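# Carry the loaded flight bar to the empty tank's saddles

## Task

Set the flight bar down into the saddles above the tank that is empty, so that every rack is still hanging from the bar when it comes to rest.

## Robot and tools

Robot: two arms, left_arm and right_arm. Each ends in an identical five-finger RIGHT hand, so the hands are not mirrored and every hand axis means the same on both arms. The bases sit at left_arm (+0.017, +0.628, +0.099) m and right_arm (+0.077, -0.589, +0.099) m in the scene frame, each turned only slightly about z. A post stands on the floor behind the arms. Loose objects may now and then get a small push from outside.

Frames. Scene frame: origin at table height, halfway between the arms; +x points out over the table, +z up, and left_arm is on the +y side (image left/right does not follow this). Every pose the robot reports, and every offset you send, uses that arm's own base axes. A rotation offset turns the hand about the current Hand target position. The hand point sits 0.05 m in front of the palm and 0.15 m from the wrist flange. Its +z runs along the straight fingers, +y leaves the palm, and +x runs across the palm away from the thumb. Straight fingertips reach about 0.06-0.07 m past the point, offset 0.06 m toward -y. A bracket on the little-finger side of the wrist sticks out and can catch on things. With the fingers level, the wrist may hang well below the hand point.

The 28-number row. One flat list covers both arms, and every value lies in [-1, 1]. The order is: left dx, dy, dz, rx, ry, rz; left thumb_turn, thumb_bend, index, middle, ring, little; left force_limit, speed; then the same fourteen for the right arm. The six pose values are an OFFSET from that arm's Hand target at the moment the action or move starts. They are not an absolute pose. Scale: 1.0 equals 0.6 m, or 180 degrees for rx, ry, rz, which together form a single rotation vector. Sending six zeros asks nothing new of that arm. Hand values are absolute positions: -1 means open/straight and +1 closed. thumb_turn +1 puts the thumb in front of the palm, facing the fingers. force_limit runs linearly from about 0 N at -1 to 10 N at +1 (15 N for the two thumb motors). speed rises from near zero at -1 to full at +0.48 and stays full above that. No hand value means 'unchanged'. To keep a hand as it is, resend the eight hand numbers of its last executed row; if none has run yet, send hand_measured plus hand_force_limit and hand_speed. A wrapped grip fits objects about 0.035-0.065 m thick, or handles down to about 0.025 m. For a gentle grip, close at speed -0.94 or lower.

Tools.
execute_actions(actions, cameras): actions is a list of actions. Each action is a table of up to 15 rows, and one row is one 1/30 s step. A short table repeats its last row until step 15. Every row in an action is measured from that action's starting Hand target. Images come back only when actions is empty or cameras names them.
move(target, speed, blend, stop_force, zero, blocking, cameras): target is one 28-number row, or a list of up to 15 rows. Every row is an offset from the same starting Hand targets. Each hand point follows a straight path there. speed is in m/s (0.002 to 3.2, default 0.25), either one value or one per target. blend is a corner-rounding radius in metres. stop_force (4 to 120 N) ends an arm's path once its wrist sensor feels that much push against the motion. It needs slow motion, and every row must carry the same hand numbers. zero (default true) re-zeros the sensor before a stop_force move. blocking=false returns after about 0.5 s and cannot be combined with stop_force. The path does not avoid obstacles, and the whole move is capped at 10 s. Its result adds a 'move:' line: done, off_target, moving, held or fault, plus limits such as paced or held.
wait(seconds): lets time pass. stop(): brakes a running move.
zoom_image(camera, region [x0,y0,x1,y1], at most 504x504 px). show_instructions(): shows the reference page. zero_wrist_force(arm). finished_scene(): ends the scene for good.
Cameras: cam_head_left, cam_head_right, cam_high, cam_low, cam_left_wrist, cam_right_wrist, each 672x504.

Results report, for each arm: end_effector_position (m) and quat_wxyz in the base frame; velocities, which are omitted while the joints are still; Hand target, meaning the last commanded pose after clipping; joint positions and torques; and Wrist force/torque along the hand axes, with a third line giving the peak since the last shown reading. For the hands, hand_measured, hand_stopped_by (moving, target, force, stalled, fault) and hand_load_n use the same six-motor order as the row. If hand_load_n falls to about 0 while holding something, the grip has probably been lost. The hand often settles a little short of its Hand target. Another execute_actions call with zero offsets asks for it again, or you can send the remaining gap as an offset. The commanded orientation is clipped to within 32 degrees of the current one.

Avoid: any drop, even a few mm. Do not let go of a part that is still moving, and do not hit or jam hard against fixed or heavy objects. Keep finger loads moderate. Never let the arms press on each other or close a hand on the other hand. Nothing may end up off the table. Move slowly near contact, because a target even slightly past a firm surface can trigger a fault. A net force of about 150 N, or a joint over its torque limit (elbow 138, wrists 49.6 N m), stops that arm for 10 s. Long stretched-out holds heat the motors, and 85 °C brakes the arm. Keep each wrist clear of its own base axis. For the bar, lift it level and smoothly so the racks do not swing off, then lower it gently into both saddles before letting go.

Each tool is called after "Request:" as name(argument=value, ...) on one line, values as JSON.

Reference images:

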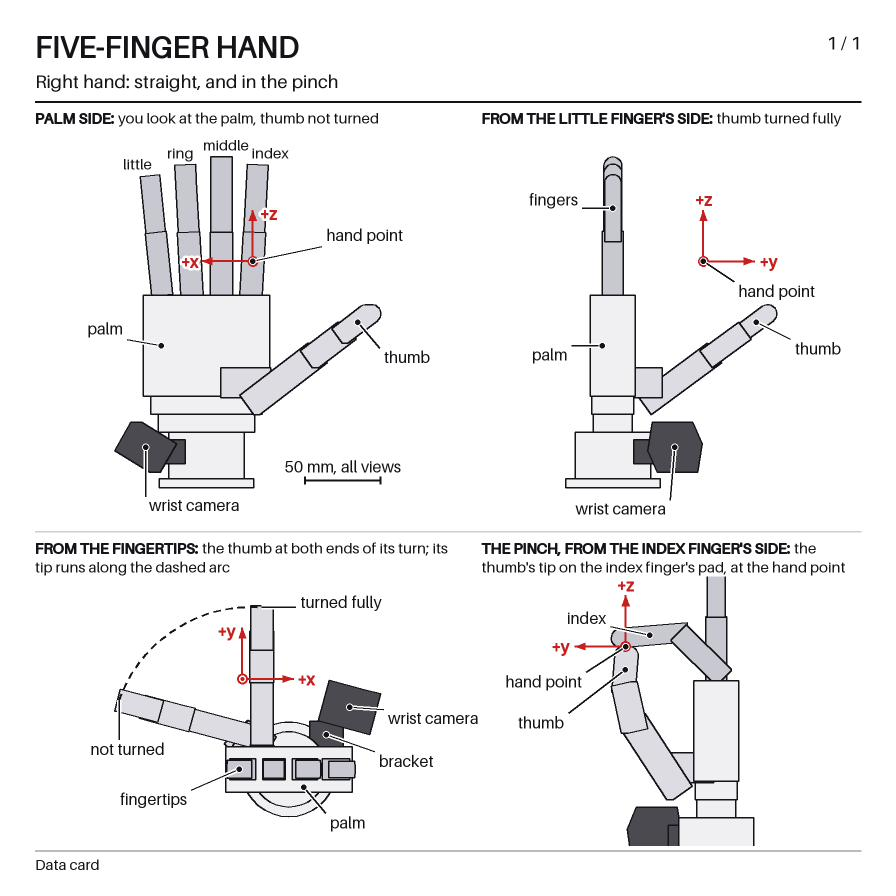

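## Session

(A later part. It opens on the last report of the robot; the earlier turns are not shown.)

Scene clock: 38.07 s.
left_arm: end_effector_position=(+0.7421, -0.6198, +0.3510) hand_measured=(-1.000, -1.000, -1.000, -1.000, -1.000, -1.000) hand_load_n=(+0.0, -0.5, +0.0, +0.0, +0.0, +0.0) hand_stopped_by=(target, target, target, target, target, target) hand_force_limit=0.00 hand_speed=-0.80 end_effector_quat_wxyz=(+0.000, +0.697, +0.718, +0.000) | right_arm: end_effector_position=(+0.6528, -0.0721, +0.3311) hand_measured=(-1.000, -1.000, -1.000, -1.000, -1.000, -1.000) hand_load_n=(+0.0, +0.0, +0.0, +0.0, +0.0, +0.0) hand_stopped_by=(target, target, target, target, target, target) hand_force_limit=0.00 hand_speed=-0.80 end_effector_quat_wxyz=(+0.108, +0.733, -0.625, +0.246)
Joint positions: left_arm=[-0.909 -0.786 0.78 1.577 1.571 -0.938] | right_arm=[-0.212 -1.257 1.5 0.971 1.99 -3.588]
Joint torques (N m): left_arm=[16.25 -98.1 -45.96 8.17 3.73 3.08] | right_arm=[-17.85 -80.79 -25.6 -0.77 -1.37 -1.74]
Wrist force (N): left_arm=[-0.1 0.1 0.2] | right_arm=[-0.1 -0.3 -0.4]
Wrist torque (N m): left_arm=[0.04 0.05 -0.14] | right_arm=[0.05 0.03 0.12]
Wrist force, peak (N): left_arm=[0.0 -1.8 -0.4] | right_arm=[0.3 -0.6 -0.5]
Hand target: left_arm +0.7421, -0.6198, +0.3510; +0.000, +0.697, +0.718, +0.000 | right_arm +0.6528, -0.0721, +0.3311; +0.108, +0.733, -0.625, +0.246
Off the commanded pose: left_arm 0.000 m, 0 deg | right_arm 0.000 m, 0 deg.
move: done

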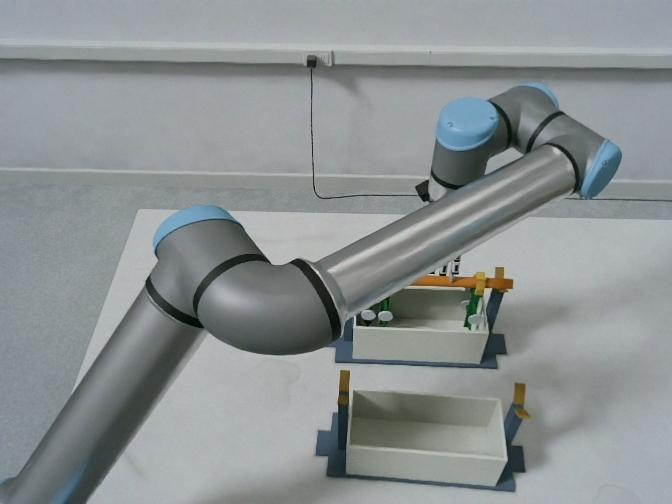

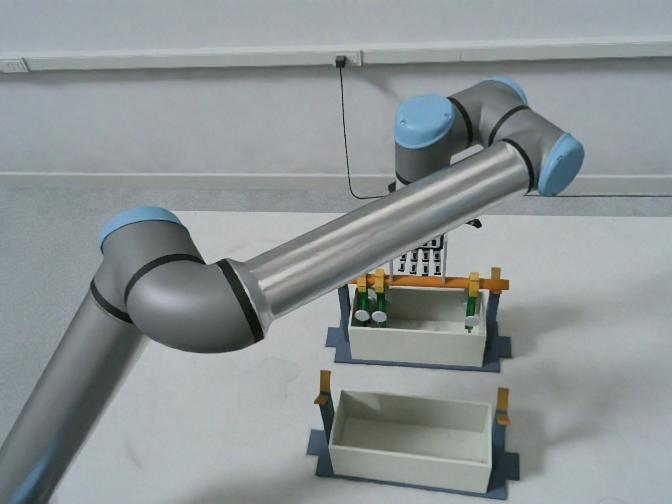

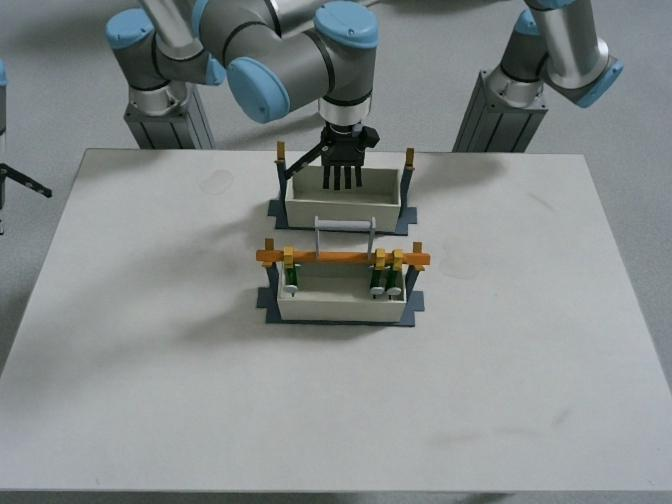

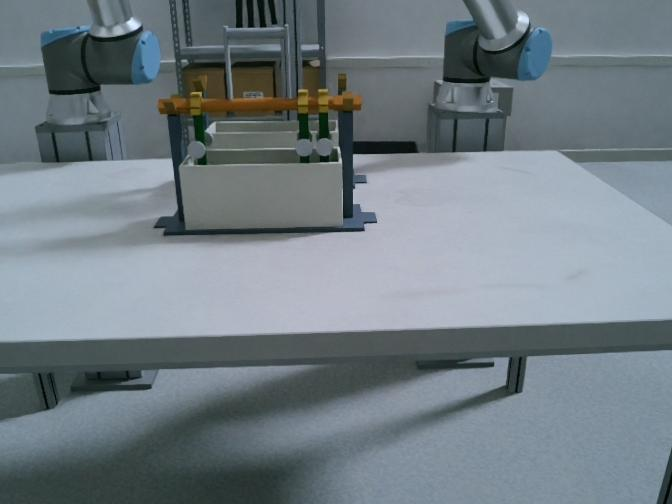

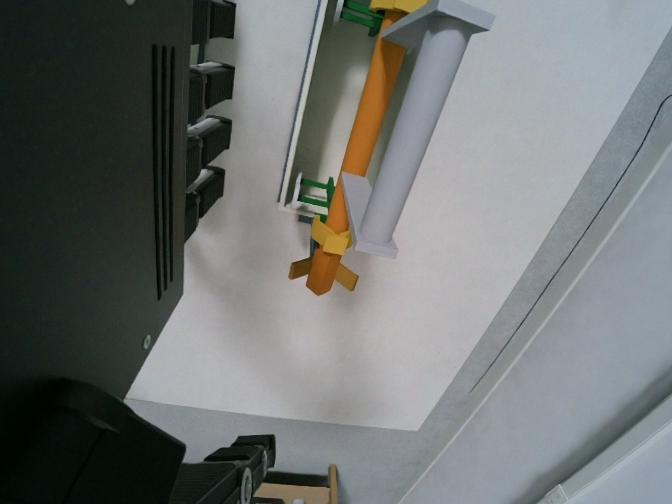

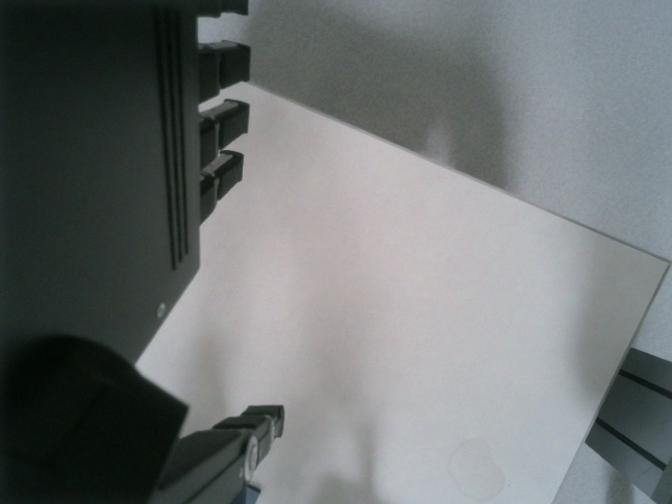

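Request:
move(target=[0.0417,0.0012,-0.0833,0,0,0,-1,-1,-1,-1,-1,-1,0,-0.8,0,0,0,0,0,0,-1,-1,-1,-1,-1,-1,0,-0.8], cameras=["cam_high","cam_low","cam_left_wrist","cam_head_right"], speed=0.1)

Request:
zoom_image(camera="cam_high", region=[280, 130, 400, 270])

Request:
zoom_image(camera="cam_low", region=[190, 0, 330, 120])

Request:
zoom_image(camera="cam_head_right", region=[370, 220, 470, 300])

Scene clock: 42.00 s.
left_arm: end_effector_position=(+0.7671, -0.6191, +0.3011) hand_measured=(-1.000, -1.000, -1.000, -1.000, -1.000, -1.000) hand_load_n=(+0.0, +0.0, +0.0, +0.0, +0.0, +0.0) hand_stopped_by=(target, target, target, target, target, target) hand_force_limit=0.00 hand_speed=-0.80 end_effector_quat_wxyz=(+0.000, +0.697, +0.718, +0.000) | right_arm: end_effector_position=(+0.6528, -0.0721, +0.3311) hand_measured=(-1.000, -1.000, -1.000, -1.000, -1.000, -1.000) hand_load_n=(+0.0, +0.0, +0.0, +0.0, +0.0, -0.5) hand_stopped_by=(target, target, target, target, target, target) hand_force_limit=0.00 hand_speed=-0.80 end_effector_quat_wxyz=(+0.108, +0.733, -0.625, +0.246)
Joint positions: left_arm=[-0.886 -0.74 0.785 1.525 1.571 -0.916] | right_arm=[-0.212 -1.257 1.5 0.971 1.99 -3.588]
Joint torques (N m): left_arm=[16.99 -99.05 -47.61 0.11 3.73 3.04] | right_arm=[-16.03 -79.97 -27.01 -0.97 -1.09 -1.96]
Wrist force (N): left_arm=[0.5 -0.2 -0.2] | right_arm=[-0.1 -0.2 -0.3]
Wrist torque (N m): left_arm=[0.00 -0.03 -0.11] | right_arm=[0.04 0.02 0.12]
Wrist force, peak (N): left_arm=[-0.1 -0.5 -1.1] | right_arm=[0.0 -0.3 -0.8]
Hand target: left_arm +0.7672, -0.6191, +0.3010; +0.000, +0.697, +0.718, +0.000 | right_arm +0.6528, -0.0721, +0.3311; +0.108, +0.733, -0.625, +0.246
Off the commanded pose: left_arm 0.000 m, 0 deg | right_arm 0.000 m, 0 deg.
move: done
Images, in order (width x height): cam_head_right 672x504, cam_high 672x504, cam_low 672x504, cam_left_wrist 672x504.

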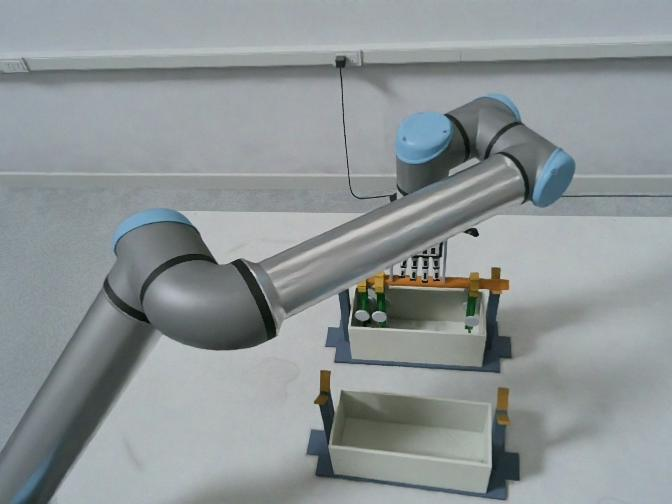

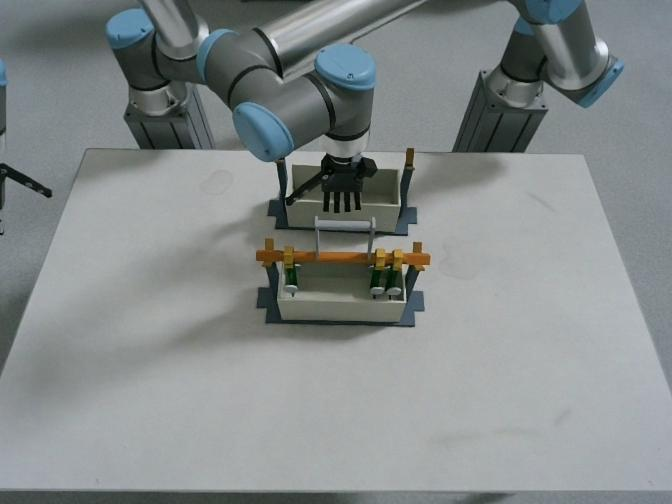

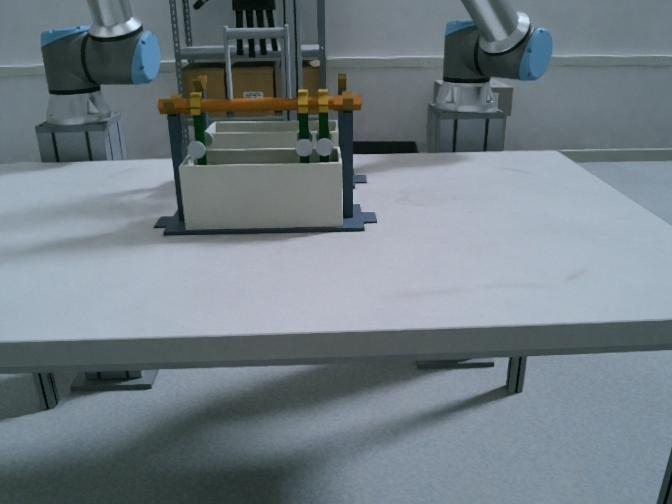

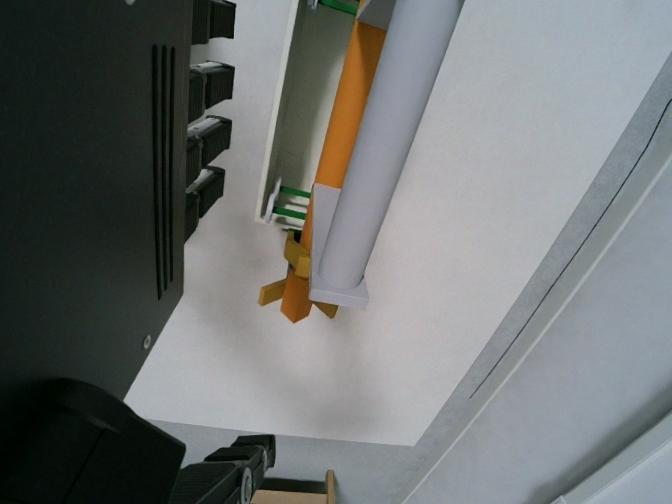

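Scaled by 3.600.

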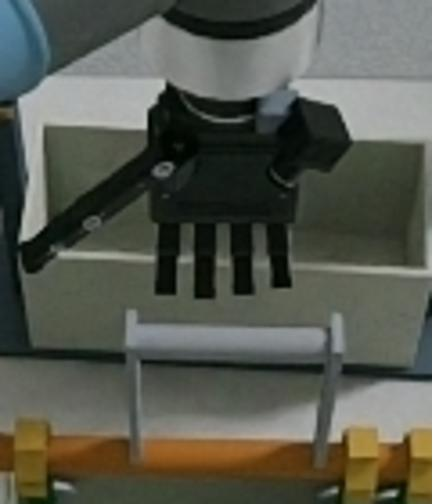

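Scaled by 3.600.

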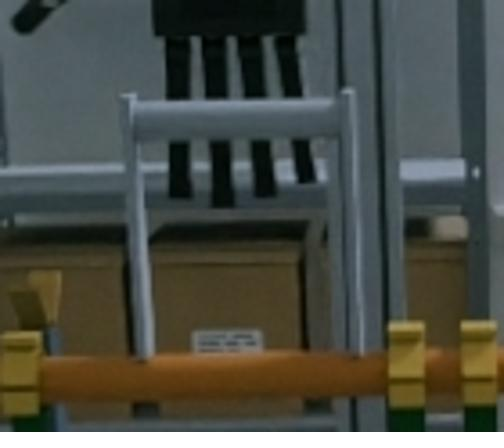

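Scaled by 5.040.

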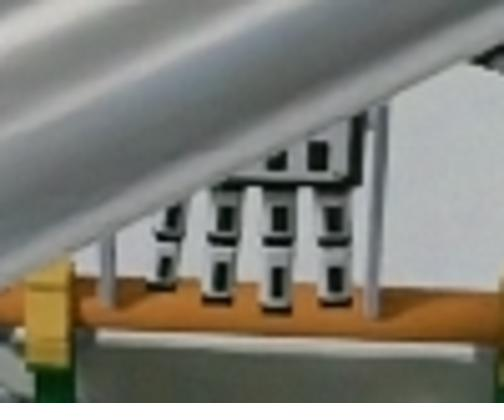

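Request:
move(target=[[0,0.0067,-0.0783,0,0,0,-1,-1,-1,-1,-1,-1,0,-0.8,0,0,0,0,0,0,-1,-1,-1,-1,-1,-1,0,-0.8],[0.05,0.0082,-0.0783,0,0,0,-1,-1,-1,-1,-1,-1,0,-0.8,0,0,0,0,0,0,-1,-1,-1,-1,-1,-1,0,-0.8]], cameras=["cam_high","cam_low","cam_left_wrist","cam_head_right"], speed=0.08, stop_force=8)

Request:
zoom_image(camera="cam_high", region=[290, 170, 400, 280])

Request:
zoom_image(camera="cam_low", region=[190, 0, 330, 120])

Request:
zoom_image(camera="cam_left_wrist", region=[150, 0, 500, 350])

Scene clock: 51.27 s.
left_arm: end_effector_position=(+0.7972, -0.6142, +0.2540) hand_measured=(-1.000, -1.000, -1.000, -1.000, -1.000, -1.000) hand_load_n=(+0.0, +0.0, +0.0, +0.0, +0.0, +0.0) hand_stopped_by=(target, target, target, target, target, target) hand_force_limit=0.00 hand_speed=-0.80 end_effector_quat_wxyz=(+0.000, +0.697, +0.718, +0.000) | right_arm: end_effector_position=(+0.6528, -0.0721, +0.3311) hand_measured=(-1.000, -1.000, -1.000, -1.000, -1.000, -1.000) hand_load_n=(+0.0, +0.0, +0.0, +0.0, +0.0, +0.0) hand_stopped_by=(target, target, target, target, target, target) hand_force_limit=0.00 hand_speed=-0.80 end_effector_quat_wxyz=(+0.108, +0.733, -0.625, +0.246)
Joint positions: left_arm=[-0.858 -0.686 0.769 1.487 1.571 -0.887] | right_arm=[-0.212 -1.257 1.5 0.971 1.99 -3.588]
Joint torques (N m): left_arm=[16.24 -102.34 -46.27 8.3 3 2.82] | right_arm=[-14.69 -79.55 -26.69 -0.88 -1.2 -2.05]
Wrist force (N): left_arm=[0.0 -0.2 -0.2] | right_arm=[0.4 -0.3 -0.3]
Wrist torque (N m): left_arm=[0.01 0.05 -0.12] | right_arm=[0.03 -0.06 0.14]
Wrist force, peak (N): left_arm=[0.1 -1.0 0.4] | right_arm=[0.5 -0.2 -0.7]
Hand target: left_arm +0.7972, -0.6142, +0.2540; +0.000, +0.697, +0.718, +0.000 | right_arm +0.6528, -0.0721, +0.3311; +0.108, +0.733, -0.625, +0.246
Off the commanded pose: left_arm 0.000 m, 0 deg | right_arm 0.000 m, 0 deg.
move: done
Images, in order (width x height): cam_head_right 672x504, cam_high 672x504, cam_low 672x504, cam_left_wrist 672x504.

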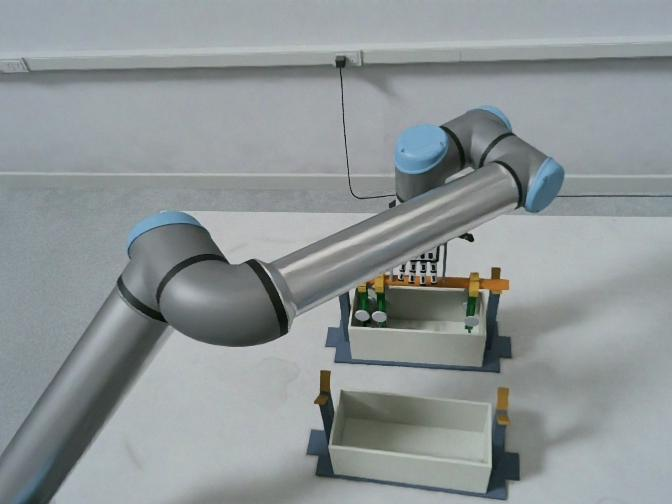

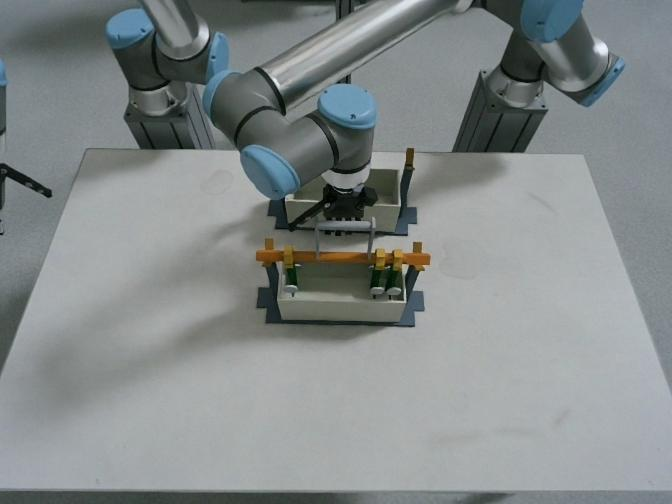

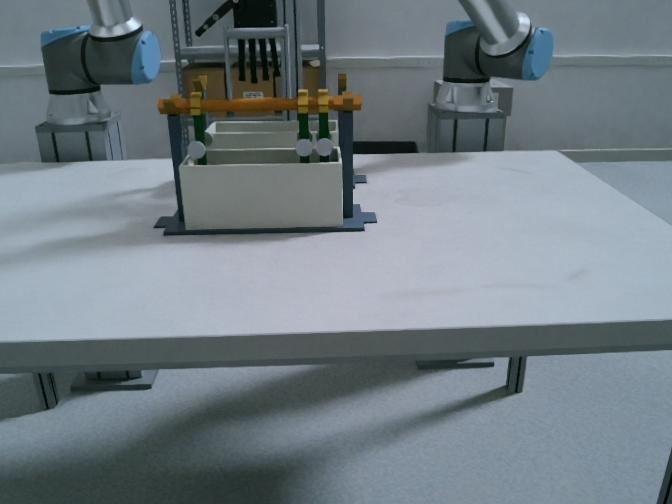

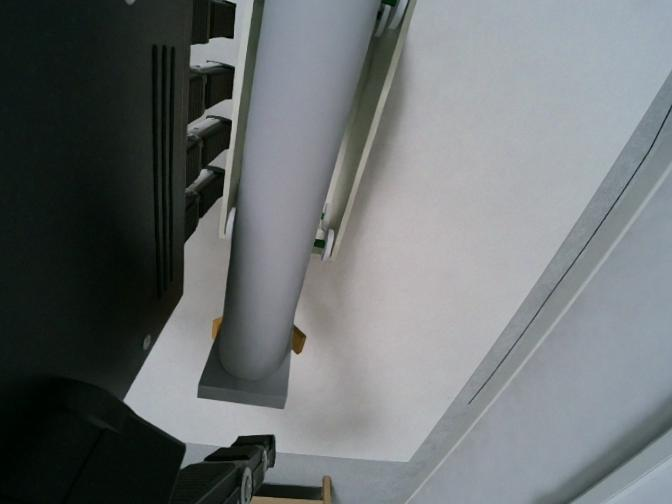

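Scaled by 4.582.

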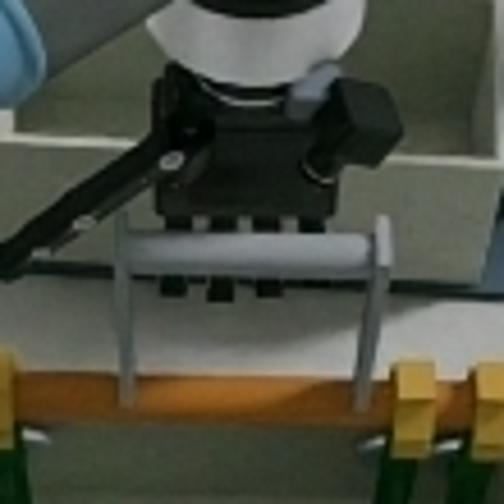

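Scaled by 3.600.

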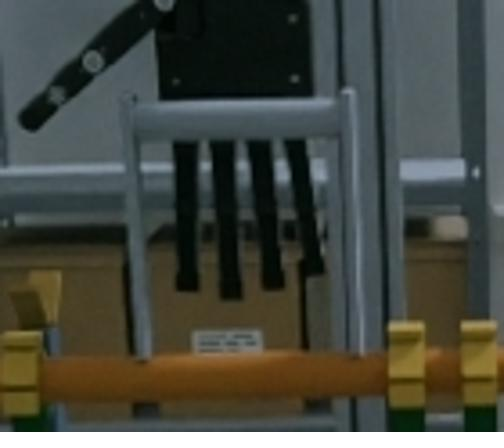

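Scaled by 1.440.

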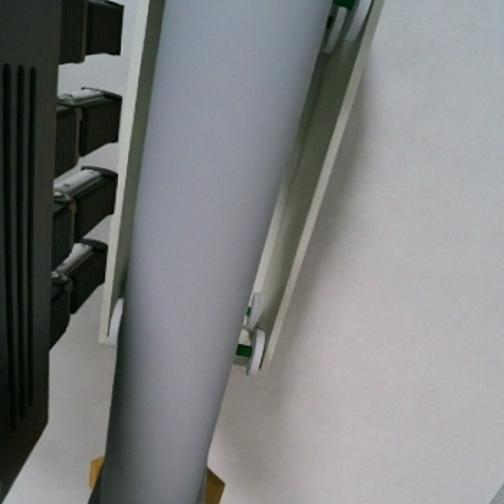

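Request:
move(target=[0.0233,0.004,0,0,0,0,-1,-1,-1,-1,-1,-1,0,-0.8,0,0,0,0,0,0,-1,-1,-1,-1,-1,-1,0,-0.8], cameras=["cam_high","cam_low","cam_left_wrist"], speed=0.03, stop_force=5)

Request:
zoom_image(camera="cam_low", region=[190, 0, 330, 120])

Request:
zoom_image(camera="cam_high", region=[290, 170, 400, 280])

Scene clock: 54.60 s.
left_arm: end_effector_position=(+0.8111, -0.6118, +0.2540) hand_measured=(-1.000, -1.000, -1.000, -1.000, -1.000, -1.000) hand_load_n=(+0.0, +0.0, +0.0, +0.0, +0.0, +0.0) hand_stopped_by=(target, target, target, target, target, target) hand_force_limit=0.00 hand_speed=-0.80 end_effector_quat_wxyz=(+0.000, +0.697, +0.718, +0.000) | right_arm: end_effector_position=(+0.6528, -0.0721, +0.3311) hand_measured=(-1.000, -1.000, -1.000, -1.000, -1.000, -1.000) hand_load_n=(+0.0, +0.0, +0.0, +0.0, +0.0, +0.0) hand_stopped_by=(target, target, target, target, target, target) hand_force_limit=0.00 hand_speed=-0.80 end_effector_quat_wxyz=(+0.108, +0.733, -0.625, +0.246)
Joint positions: left_arm=[-0.845 -0.662 0.726 1.507 1.571 -0.874] | right_arm=[-0.212 -1.257 1.5 0.971 1.99 -3.588]
Joint torques (N m): left_arm=[19.85 -101.02 -46.72 7.52 1.87 2.88] | right_arm=[-16.52 -81.66 -26.24 -0.49 -1.39 -1.69]
Wrist force (N): left_arm=[-0.4 -4.0 -1.4] | right_arm=[-0.2 -0.1 -0.2]
Wrist torque (N m): left_arm=[-0.06 0.05 -0.10] | right_arm=[0.06 0.03 0.12]
Wrist force, peak (N): left_arm=[-0.4 -4.0 -1.4] | right_arm=[0.3 -0.5 -0.5]
Hand target: left_arm +0.8111, -0.6118, +0.2540; +0.000, +0.697, +0.718, +0.000 | right_arm +0.6528, -0.0721, +0.3311; +0.108, +0.733, -0.625, +0.246
Off the commanded pose: left_arm 0.000 m, 0 deg | right_arm 0.000 m, 0 deg.
move: done

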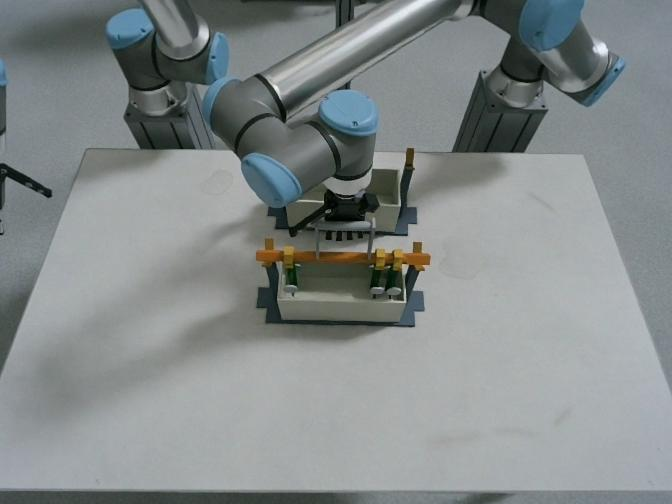

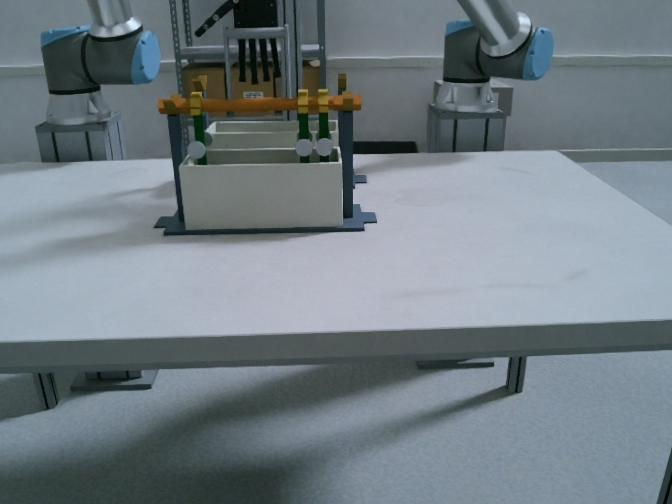

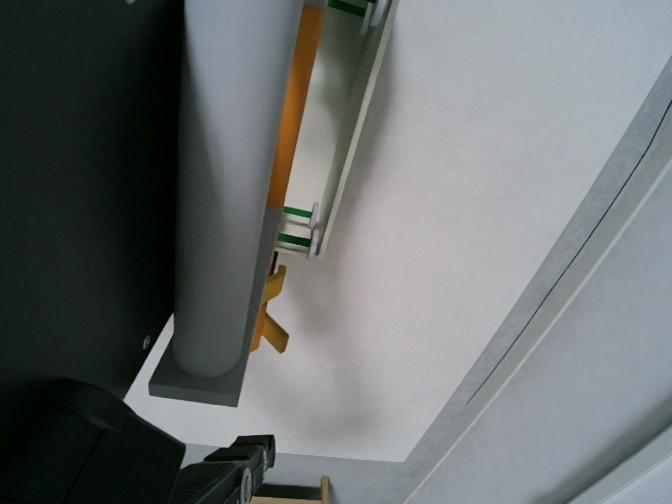

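Scaled by 3.600.

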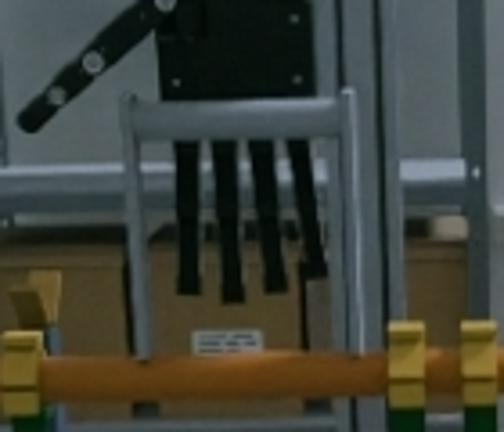

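Scaled by 4.582.

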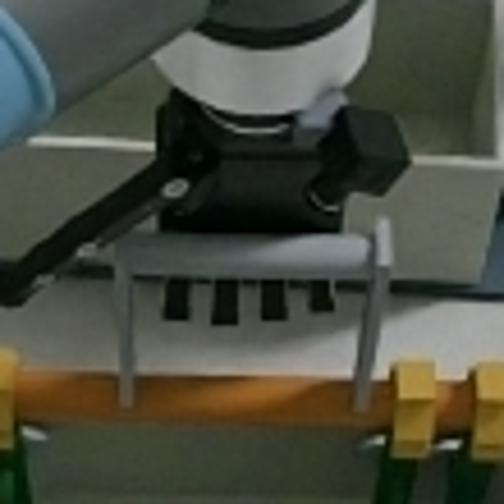

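Request:
move(target=[-0.0042,0,0,0,0,0,-1,-1,-1,-1,-1,-1,0,-0.8,0,0,0,0,0,0,-1,-1,-1,-1,-1,-1,0,-0.8], speed=0.03, cameras=[])

Request:
move(target=[0,0,0,0,0,0,-1,-1,0.3,0.3,0.3,0.3,-0.4,-0.6,0,0,0,0,0,0,-1,-1,-1,-1,-1,-1,0,-0.8], speed=0.03, cameras=["cam_high","cam_low","cam_left_wrist"])

Request:
zoom_image(camera="cam_low", region=[190, 0, 330, 120])

Request:
zoom_image(camera="cam_high", region=[290, 170, 400, 280])

Scene clock: 56.67 s.
left_arm: end_effector_position=(+0.8087, -0.6118, +0.2540) hand_measured=(-1.000, -1.000, -1.000, -1.000, -1.000, -1.000) hand_load_n=(+0.0, +0.0, +0.5, +0.0, +0.0, +0.0) hand_stopped_by=(target, target, target, target, target, target) hand_force_limit=0.00 hand_speed=-0.80 end_effector_quat_wxyz=(+0.000, +0.697, +0.718, +0.000) | right_arm: end_effector_position=(+0.6528, -0.0721, +0.3311) hand_measured=(-1.000, -1.000, -1.000, -1.000, -1.000, -1.000) hand_load_n=(+0.0, +0.0, +0.0, +0.0, +0.0, +0.0) hand_stopped_by=(target, target, target, target, target, target) hand_force_limit=0.00 hand_speed=-0.80 end_effector_quat_wxyz=(+0.108, +0.733, -0.625, +0.246)
Joint positions: left_arm=[-0.847 -0.667 0.735 1.503 1.571 -0.876] | right_arm=[-0.212 -1.257 1.5 0.971 1.99 -3.588]
Joint torques (N m): left_arm=[-20.58 -125.8 -26.85 0.14 2.51 -2.65] | right_arm=[-14.31 -80.7 -25.49 -0.47 -1.34 -2.03]
Wrist force (N): left_arm=[0.2 0.1 -0.1] | right_arm=[0.1 -0.1 -0.1]
Wrist torque (N m): left_arm=[0.05 0.02 0.12] | right_arm=[0.05 -0.01 0.13]
Wrist force, peak (N): left_arm=[-0.6 -4.3 -1.2] | right_arm=[0.4 -0.6 -0.2]
Hand target: left_arm +0.8086, -0.6118, +0.2540; +0.000, +0.697, +0.718, +0.000 | right_arm +0.6528, -0.0721, +0.3311; +0.108, +0.733, -0.625, +0.246
Off the commanded pose: left_arm 0.000 m, 0 deg | right_arm 0.000 m, 0 deg.
move: done

Scene clock: 58.13 s.
left_arm: end_effector_position=(+0.8086, -0.6118, +0.2540) hand_measured=(-1.000, -1.000, +0.300, +0.300, +0.300, +0.300) hand_load_n=(+0.0, +0.0, +0.0, +0.0, +0.0, +0.0) hand_stopped_by=(target, target, target, target, target, target) hand_force_limit=-0.40 hand_speed=-0.60 end_effector_quat_wxyz=(+0.000, +0.697, +0.718, +0.000) | right_arm: end_effector_position=(+0.6528, -0.0721, +0.3311) hand_measured=(-1.000, -1.000, -1.000, -1.000, -1.000, -1.000) hand_load_n=(+0.0, +0.0, +0.0, +0.0, +0.0, +0.0) hand_stopped_by=(target, target, target, target, target, target) hand_force_limit=0.00 hand_speed=-0.80 end_effector_quat_wxyz=(+0.108, +0.733, -0.625, +0.246)
Joint positions: left_arm=[-0.847 -0.667 0.735 1.503 1.571 -0.876] | right_arm=[-0.212 -1.257 1.5 0.971 1.99 -3.588]
Joint torques (N m): left_arm=[-19.57 -124.56 -28.74 0.55 1.4 -2.74] | right_arm=[-15.84 -80.44 -26.81 -0.31 -1.06 -1.67]
Wrist force (N): left_arm=[0.2 0.3 0.0] | right_arm=[-0.1 0.0 -0.3]
Wrist torque (N m): left_arm=[0.08 0.01 0.12] | right_arm=[0.08 0.03 0.13]
Wrist force, peak (N): left_arm=[0.1 0.6 0.4] | right_arm=[0.6 -0.5 -0.4]
Hand target: left_arm +0.8086, -0.6118, +0.2540; +0.000, +0.697, +0.718, +0.000 | right_arm +0.6528, -0.0721, +0.3311; +0.108, +0.733, -0.625, +0.246
Off the commanded pose: left_arm 0.000 m, 0 deg | right_arm 0.000 m, 0 deg.
move: done

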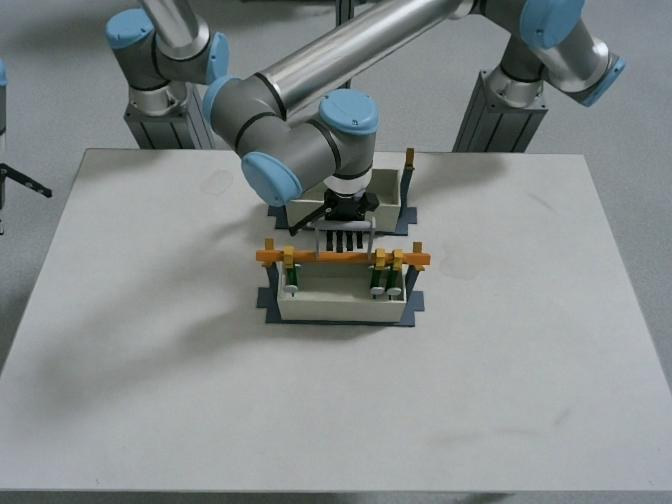

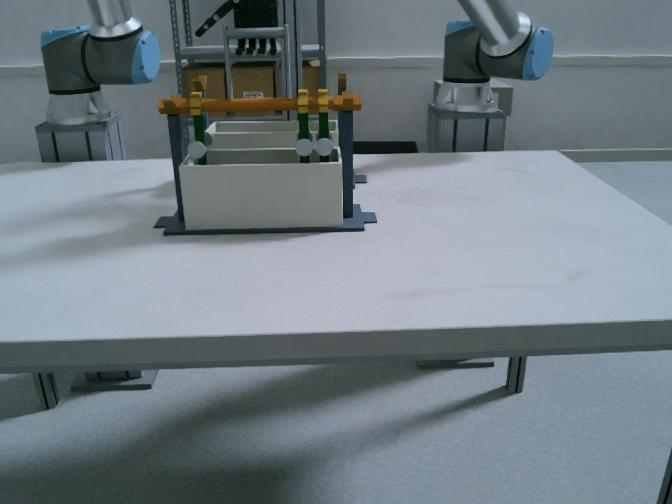

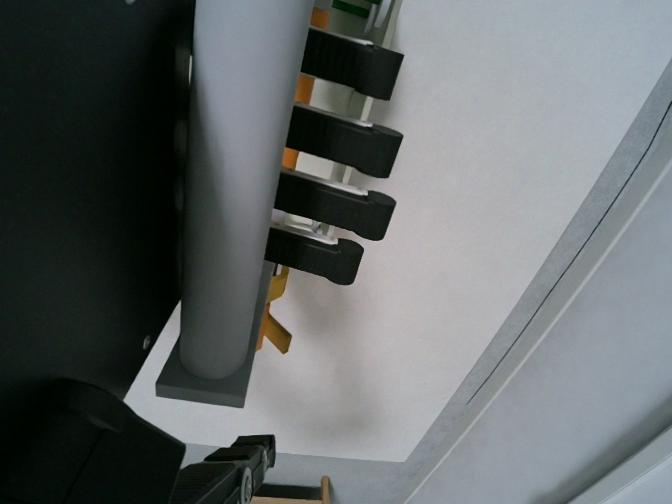

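Scaled by 3.600.

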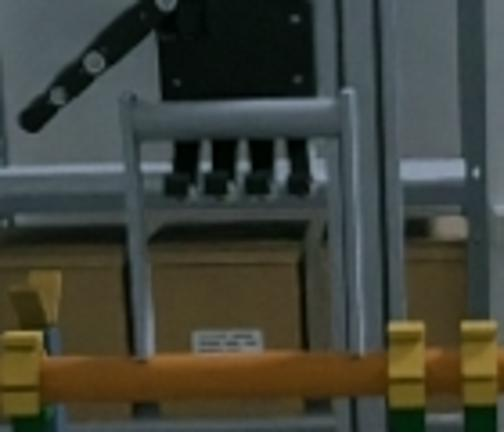

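Scaled by 4.582.

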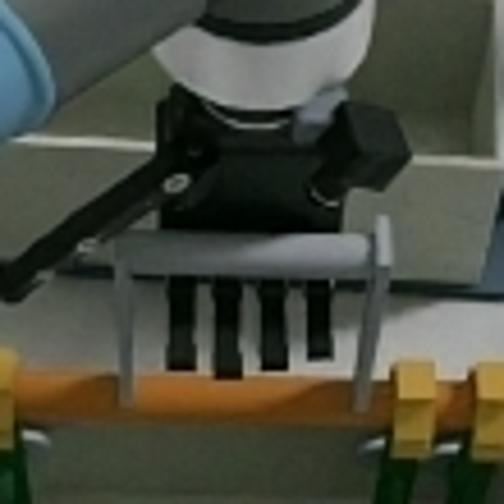

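Request:
move(target=[0,0,0,0,0,0,-1,-1,1,1,1,1,-0.3,-0.85,0,0,0,0,0,0,-1,-1,-1,-1,-1,-1,0,-0.8], speed=0.03, cameras=["cam_high","cam_low","cam_left_wrist"])

Request:
zoom_image(camera="cam_low", region=[190, 0, 330, 120])

Request:
zoom_image(camera="cam_high", region=[290, 170, 400, 280])

Scene clock: 63.63 s.
left_arm: end_effector_position=(+0.8086, -0.6118, +0.2540) hand_measured=(-1.000, -1.000, +1.000, +1.000, +1.000, +1.000) hand_load_n=(+0.0, +0.0, +0.0, +0.0, +2.0, +1.5) hand_stopped_by=(target, target, target, target, target, target) hand_force_limit=-0.30 hand_speed=-0.85 end_effector_quat_wxyz=(+0.000, +0.697, +0.718, +0.000) | right_arm: end_effector_position=(+0.6528, -0.0721, +0.3311) hand_measured=(-1.000, -1.000, -1.000, -1.000, -1.000, -1.000) hand_load_n=(+0.0, +0.0, +0.0, +0.0, +0.0, +0.0) hand_stopped_by=(target, target, target, target, target, target) hand_force_limit=0.00 hand_speed=-0.80 end_effector_quat_wxyz=(+0.108, +0.733, -0.625, +0.246)
Joint positions: left_arm=[-0.847 -0.667 0.735 1.503 1.571 -0.876] | right_arm=[-0.212 -1.257 1.5 0.971 1.99 -3.588]
Joint torques (N m): left_arm=[-16.83 -122.04 -36.09 2.49 -2.04 -2.66] | right_arm=[-16.27 -79.1 -26.53 -0.78 -1.19 -1.84]
Wrist force (N): left_arm=[0.1 2.7 3.8] | right_arm=[0.2 -0.2 -0.2]
Wrist torque (N m): left_arm=[0.04 -0.15 0.23] | right_arm=[0.04 -0.03 0.13]
Wrist force, peak (N): left_arm=[0.1 3.5 4.9] | right_arm=[0.3 -0.4 -0.6]
Hand target: left_arm +0.8086, -0.6118, +0.2540; +0.000, +0.697, +0.718, +0.000 | right_arm +0.6528, -0.0721, +0.3311; +0.108, +0.733, -0.625, +0.246
Off the commanded pose: left_arm 0.000 m, 0 deg | right_arm 0.000 m, 0 deg.
move: done

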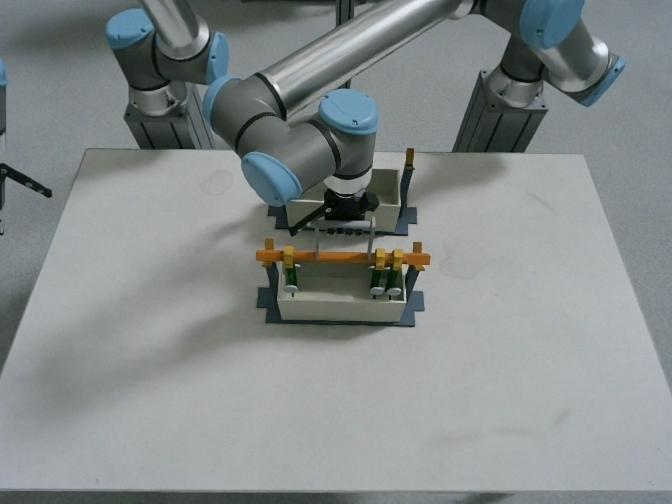

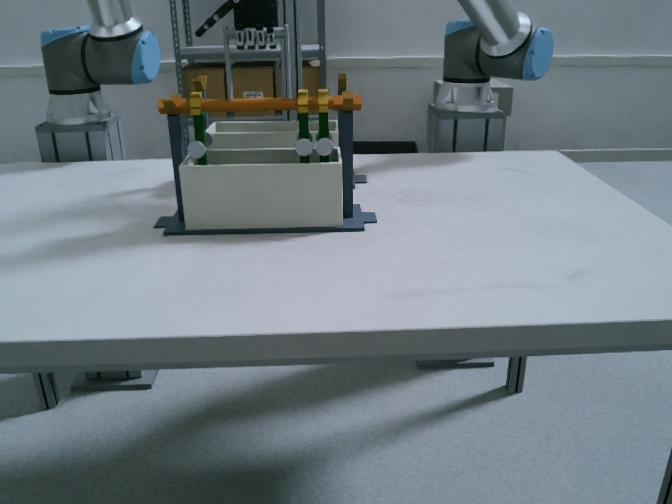

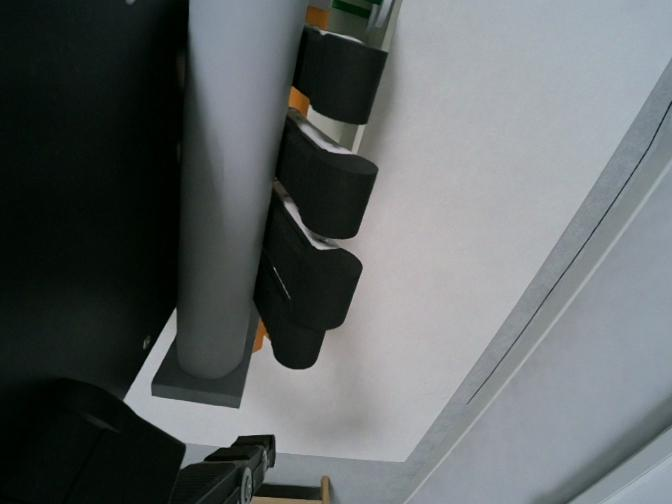

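Scaled by 3.600.

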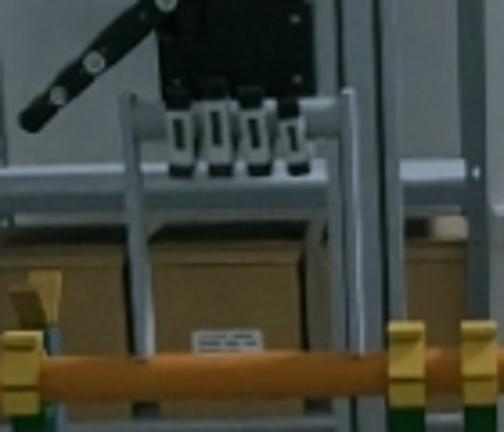

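Scaled by 4.582.

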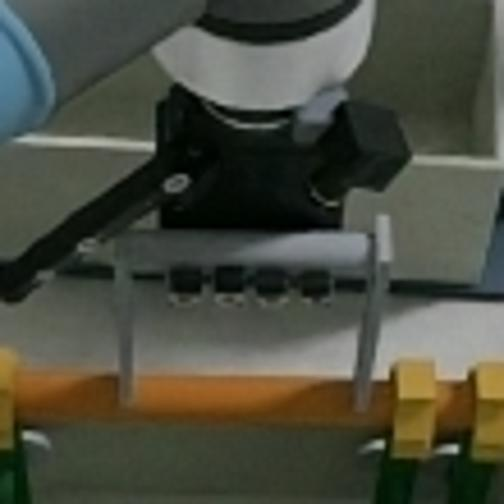

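Request:
move(target=[0,0,0.0167,0,0,0,-1,-1,1,1,1,1,-0.3,-0.85,0,0,0,0,0,0,-1,-1,-1,-1,-1,-1,0,-0.8], speed=0.02, cameras=["cam_high","cam_low"])

Request:
zoom_image(camera="cam_low", region=[140, 0, 380, 180])

Request:
zoom_image(camera="cam_high", region=[250, 170, 440, 330])

Scene clock: 65.13 s.
left_arm: end_effector_position=(+0.8086, -0.6118, +0.2639) hand_measured=(-1.000, -1.000, +1.000, +1.000, +1.000, +1.000) hand_load_n=(-0.5, +0.0, +2.0, +2.0, +6.5, +5.5) hand_stopped_by=(target, target, target, target, target, target) hand_force_limit=-0.30 hand_speed=-0.85 end_effector_quat_wxyz=(+0.000, +0.697, +0.718, +0.000) | right_arm: end_effector_position=(+0.6528, -0.0721, +0.3311) hand_measured=(-1.000, -1.000, -1.000, -1.000, -1.000, -1.000) hand_load_n=(+0.0, +0.0, +0.0, +0.0, +0.0, +0.0) hand_stopped_by=(target, target, target, target, target, target) hand_force_limit=0.00 hand_speed=-0.80 end_effector_quat_wxyz=(+0.108, +0.733, -0.625, +0.246)
Joint positions: left_arm=[-0.847 -0.669 0.72 1.519 1.571 -0.876] | right_arm=[-0.212 -1.257 1.5 0.971 1.99 -3.588]
Joint torques (N m): left_arm=[-17.54 -155.63 -59.37 11.38 -3.75 -2.34] | right_arm=[-14.71 -79.17 -25.82 -0.58 -1.18 -1.93]
Wrist force (N): left_arm=[0.4 -0.1 30.3] | right_arm=[-0.3 -0.2 0.2]
Wrist torque (N m): left_arm=[-0.96 -1.27 0.07] | right_arm=[0.02 0.04 0.10]
Wrist force, peak (N): left_arm=[-0.4 -0.2 31.0] | right_arm=[0.7 -0.3 -0.3]
Hand target: left_arm +0.8086, -0.6118, +0.2640; +0.000, +0.697, +0.718, +0.000 | right_arm +0.6528, -0.0721, +0.3311; +0.108, +0.733, -0.625, +0.246
Off the commanded pose: left_arm 0.000 m, 0 deg | right_arm 0.000 m, 0 deg.
move: done

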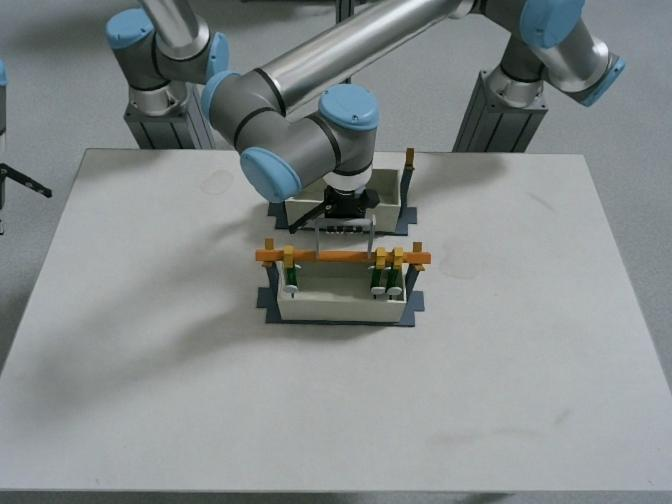

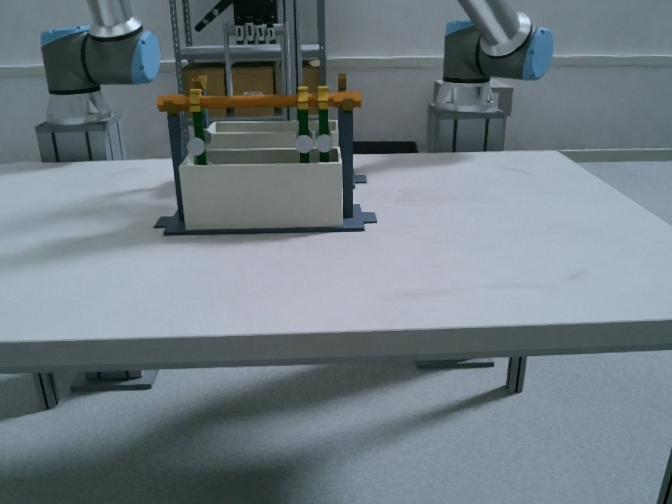

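Scaled by 2.100.

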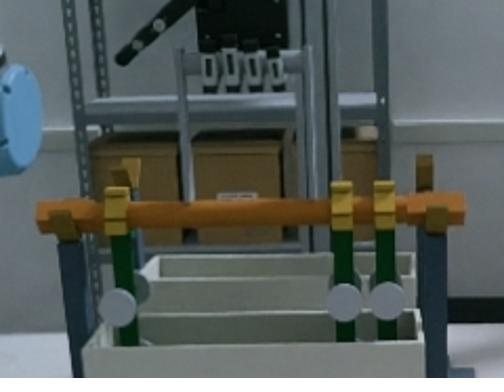

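Scaled by 2.653.

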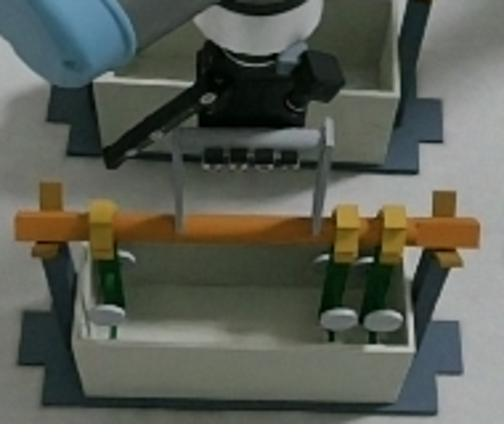

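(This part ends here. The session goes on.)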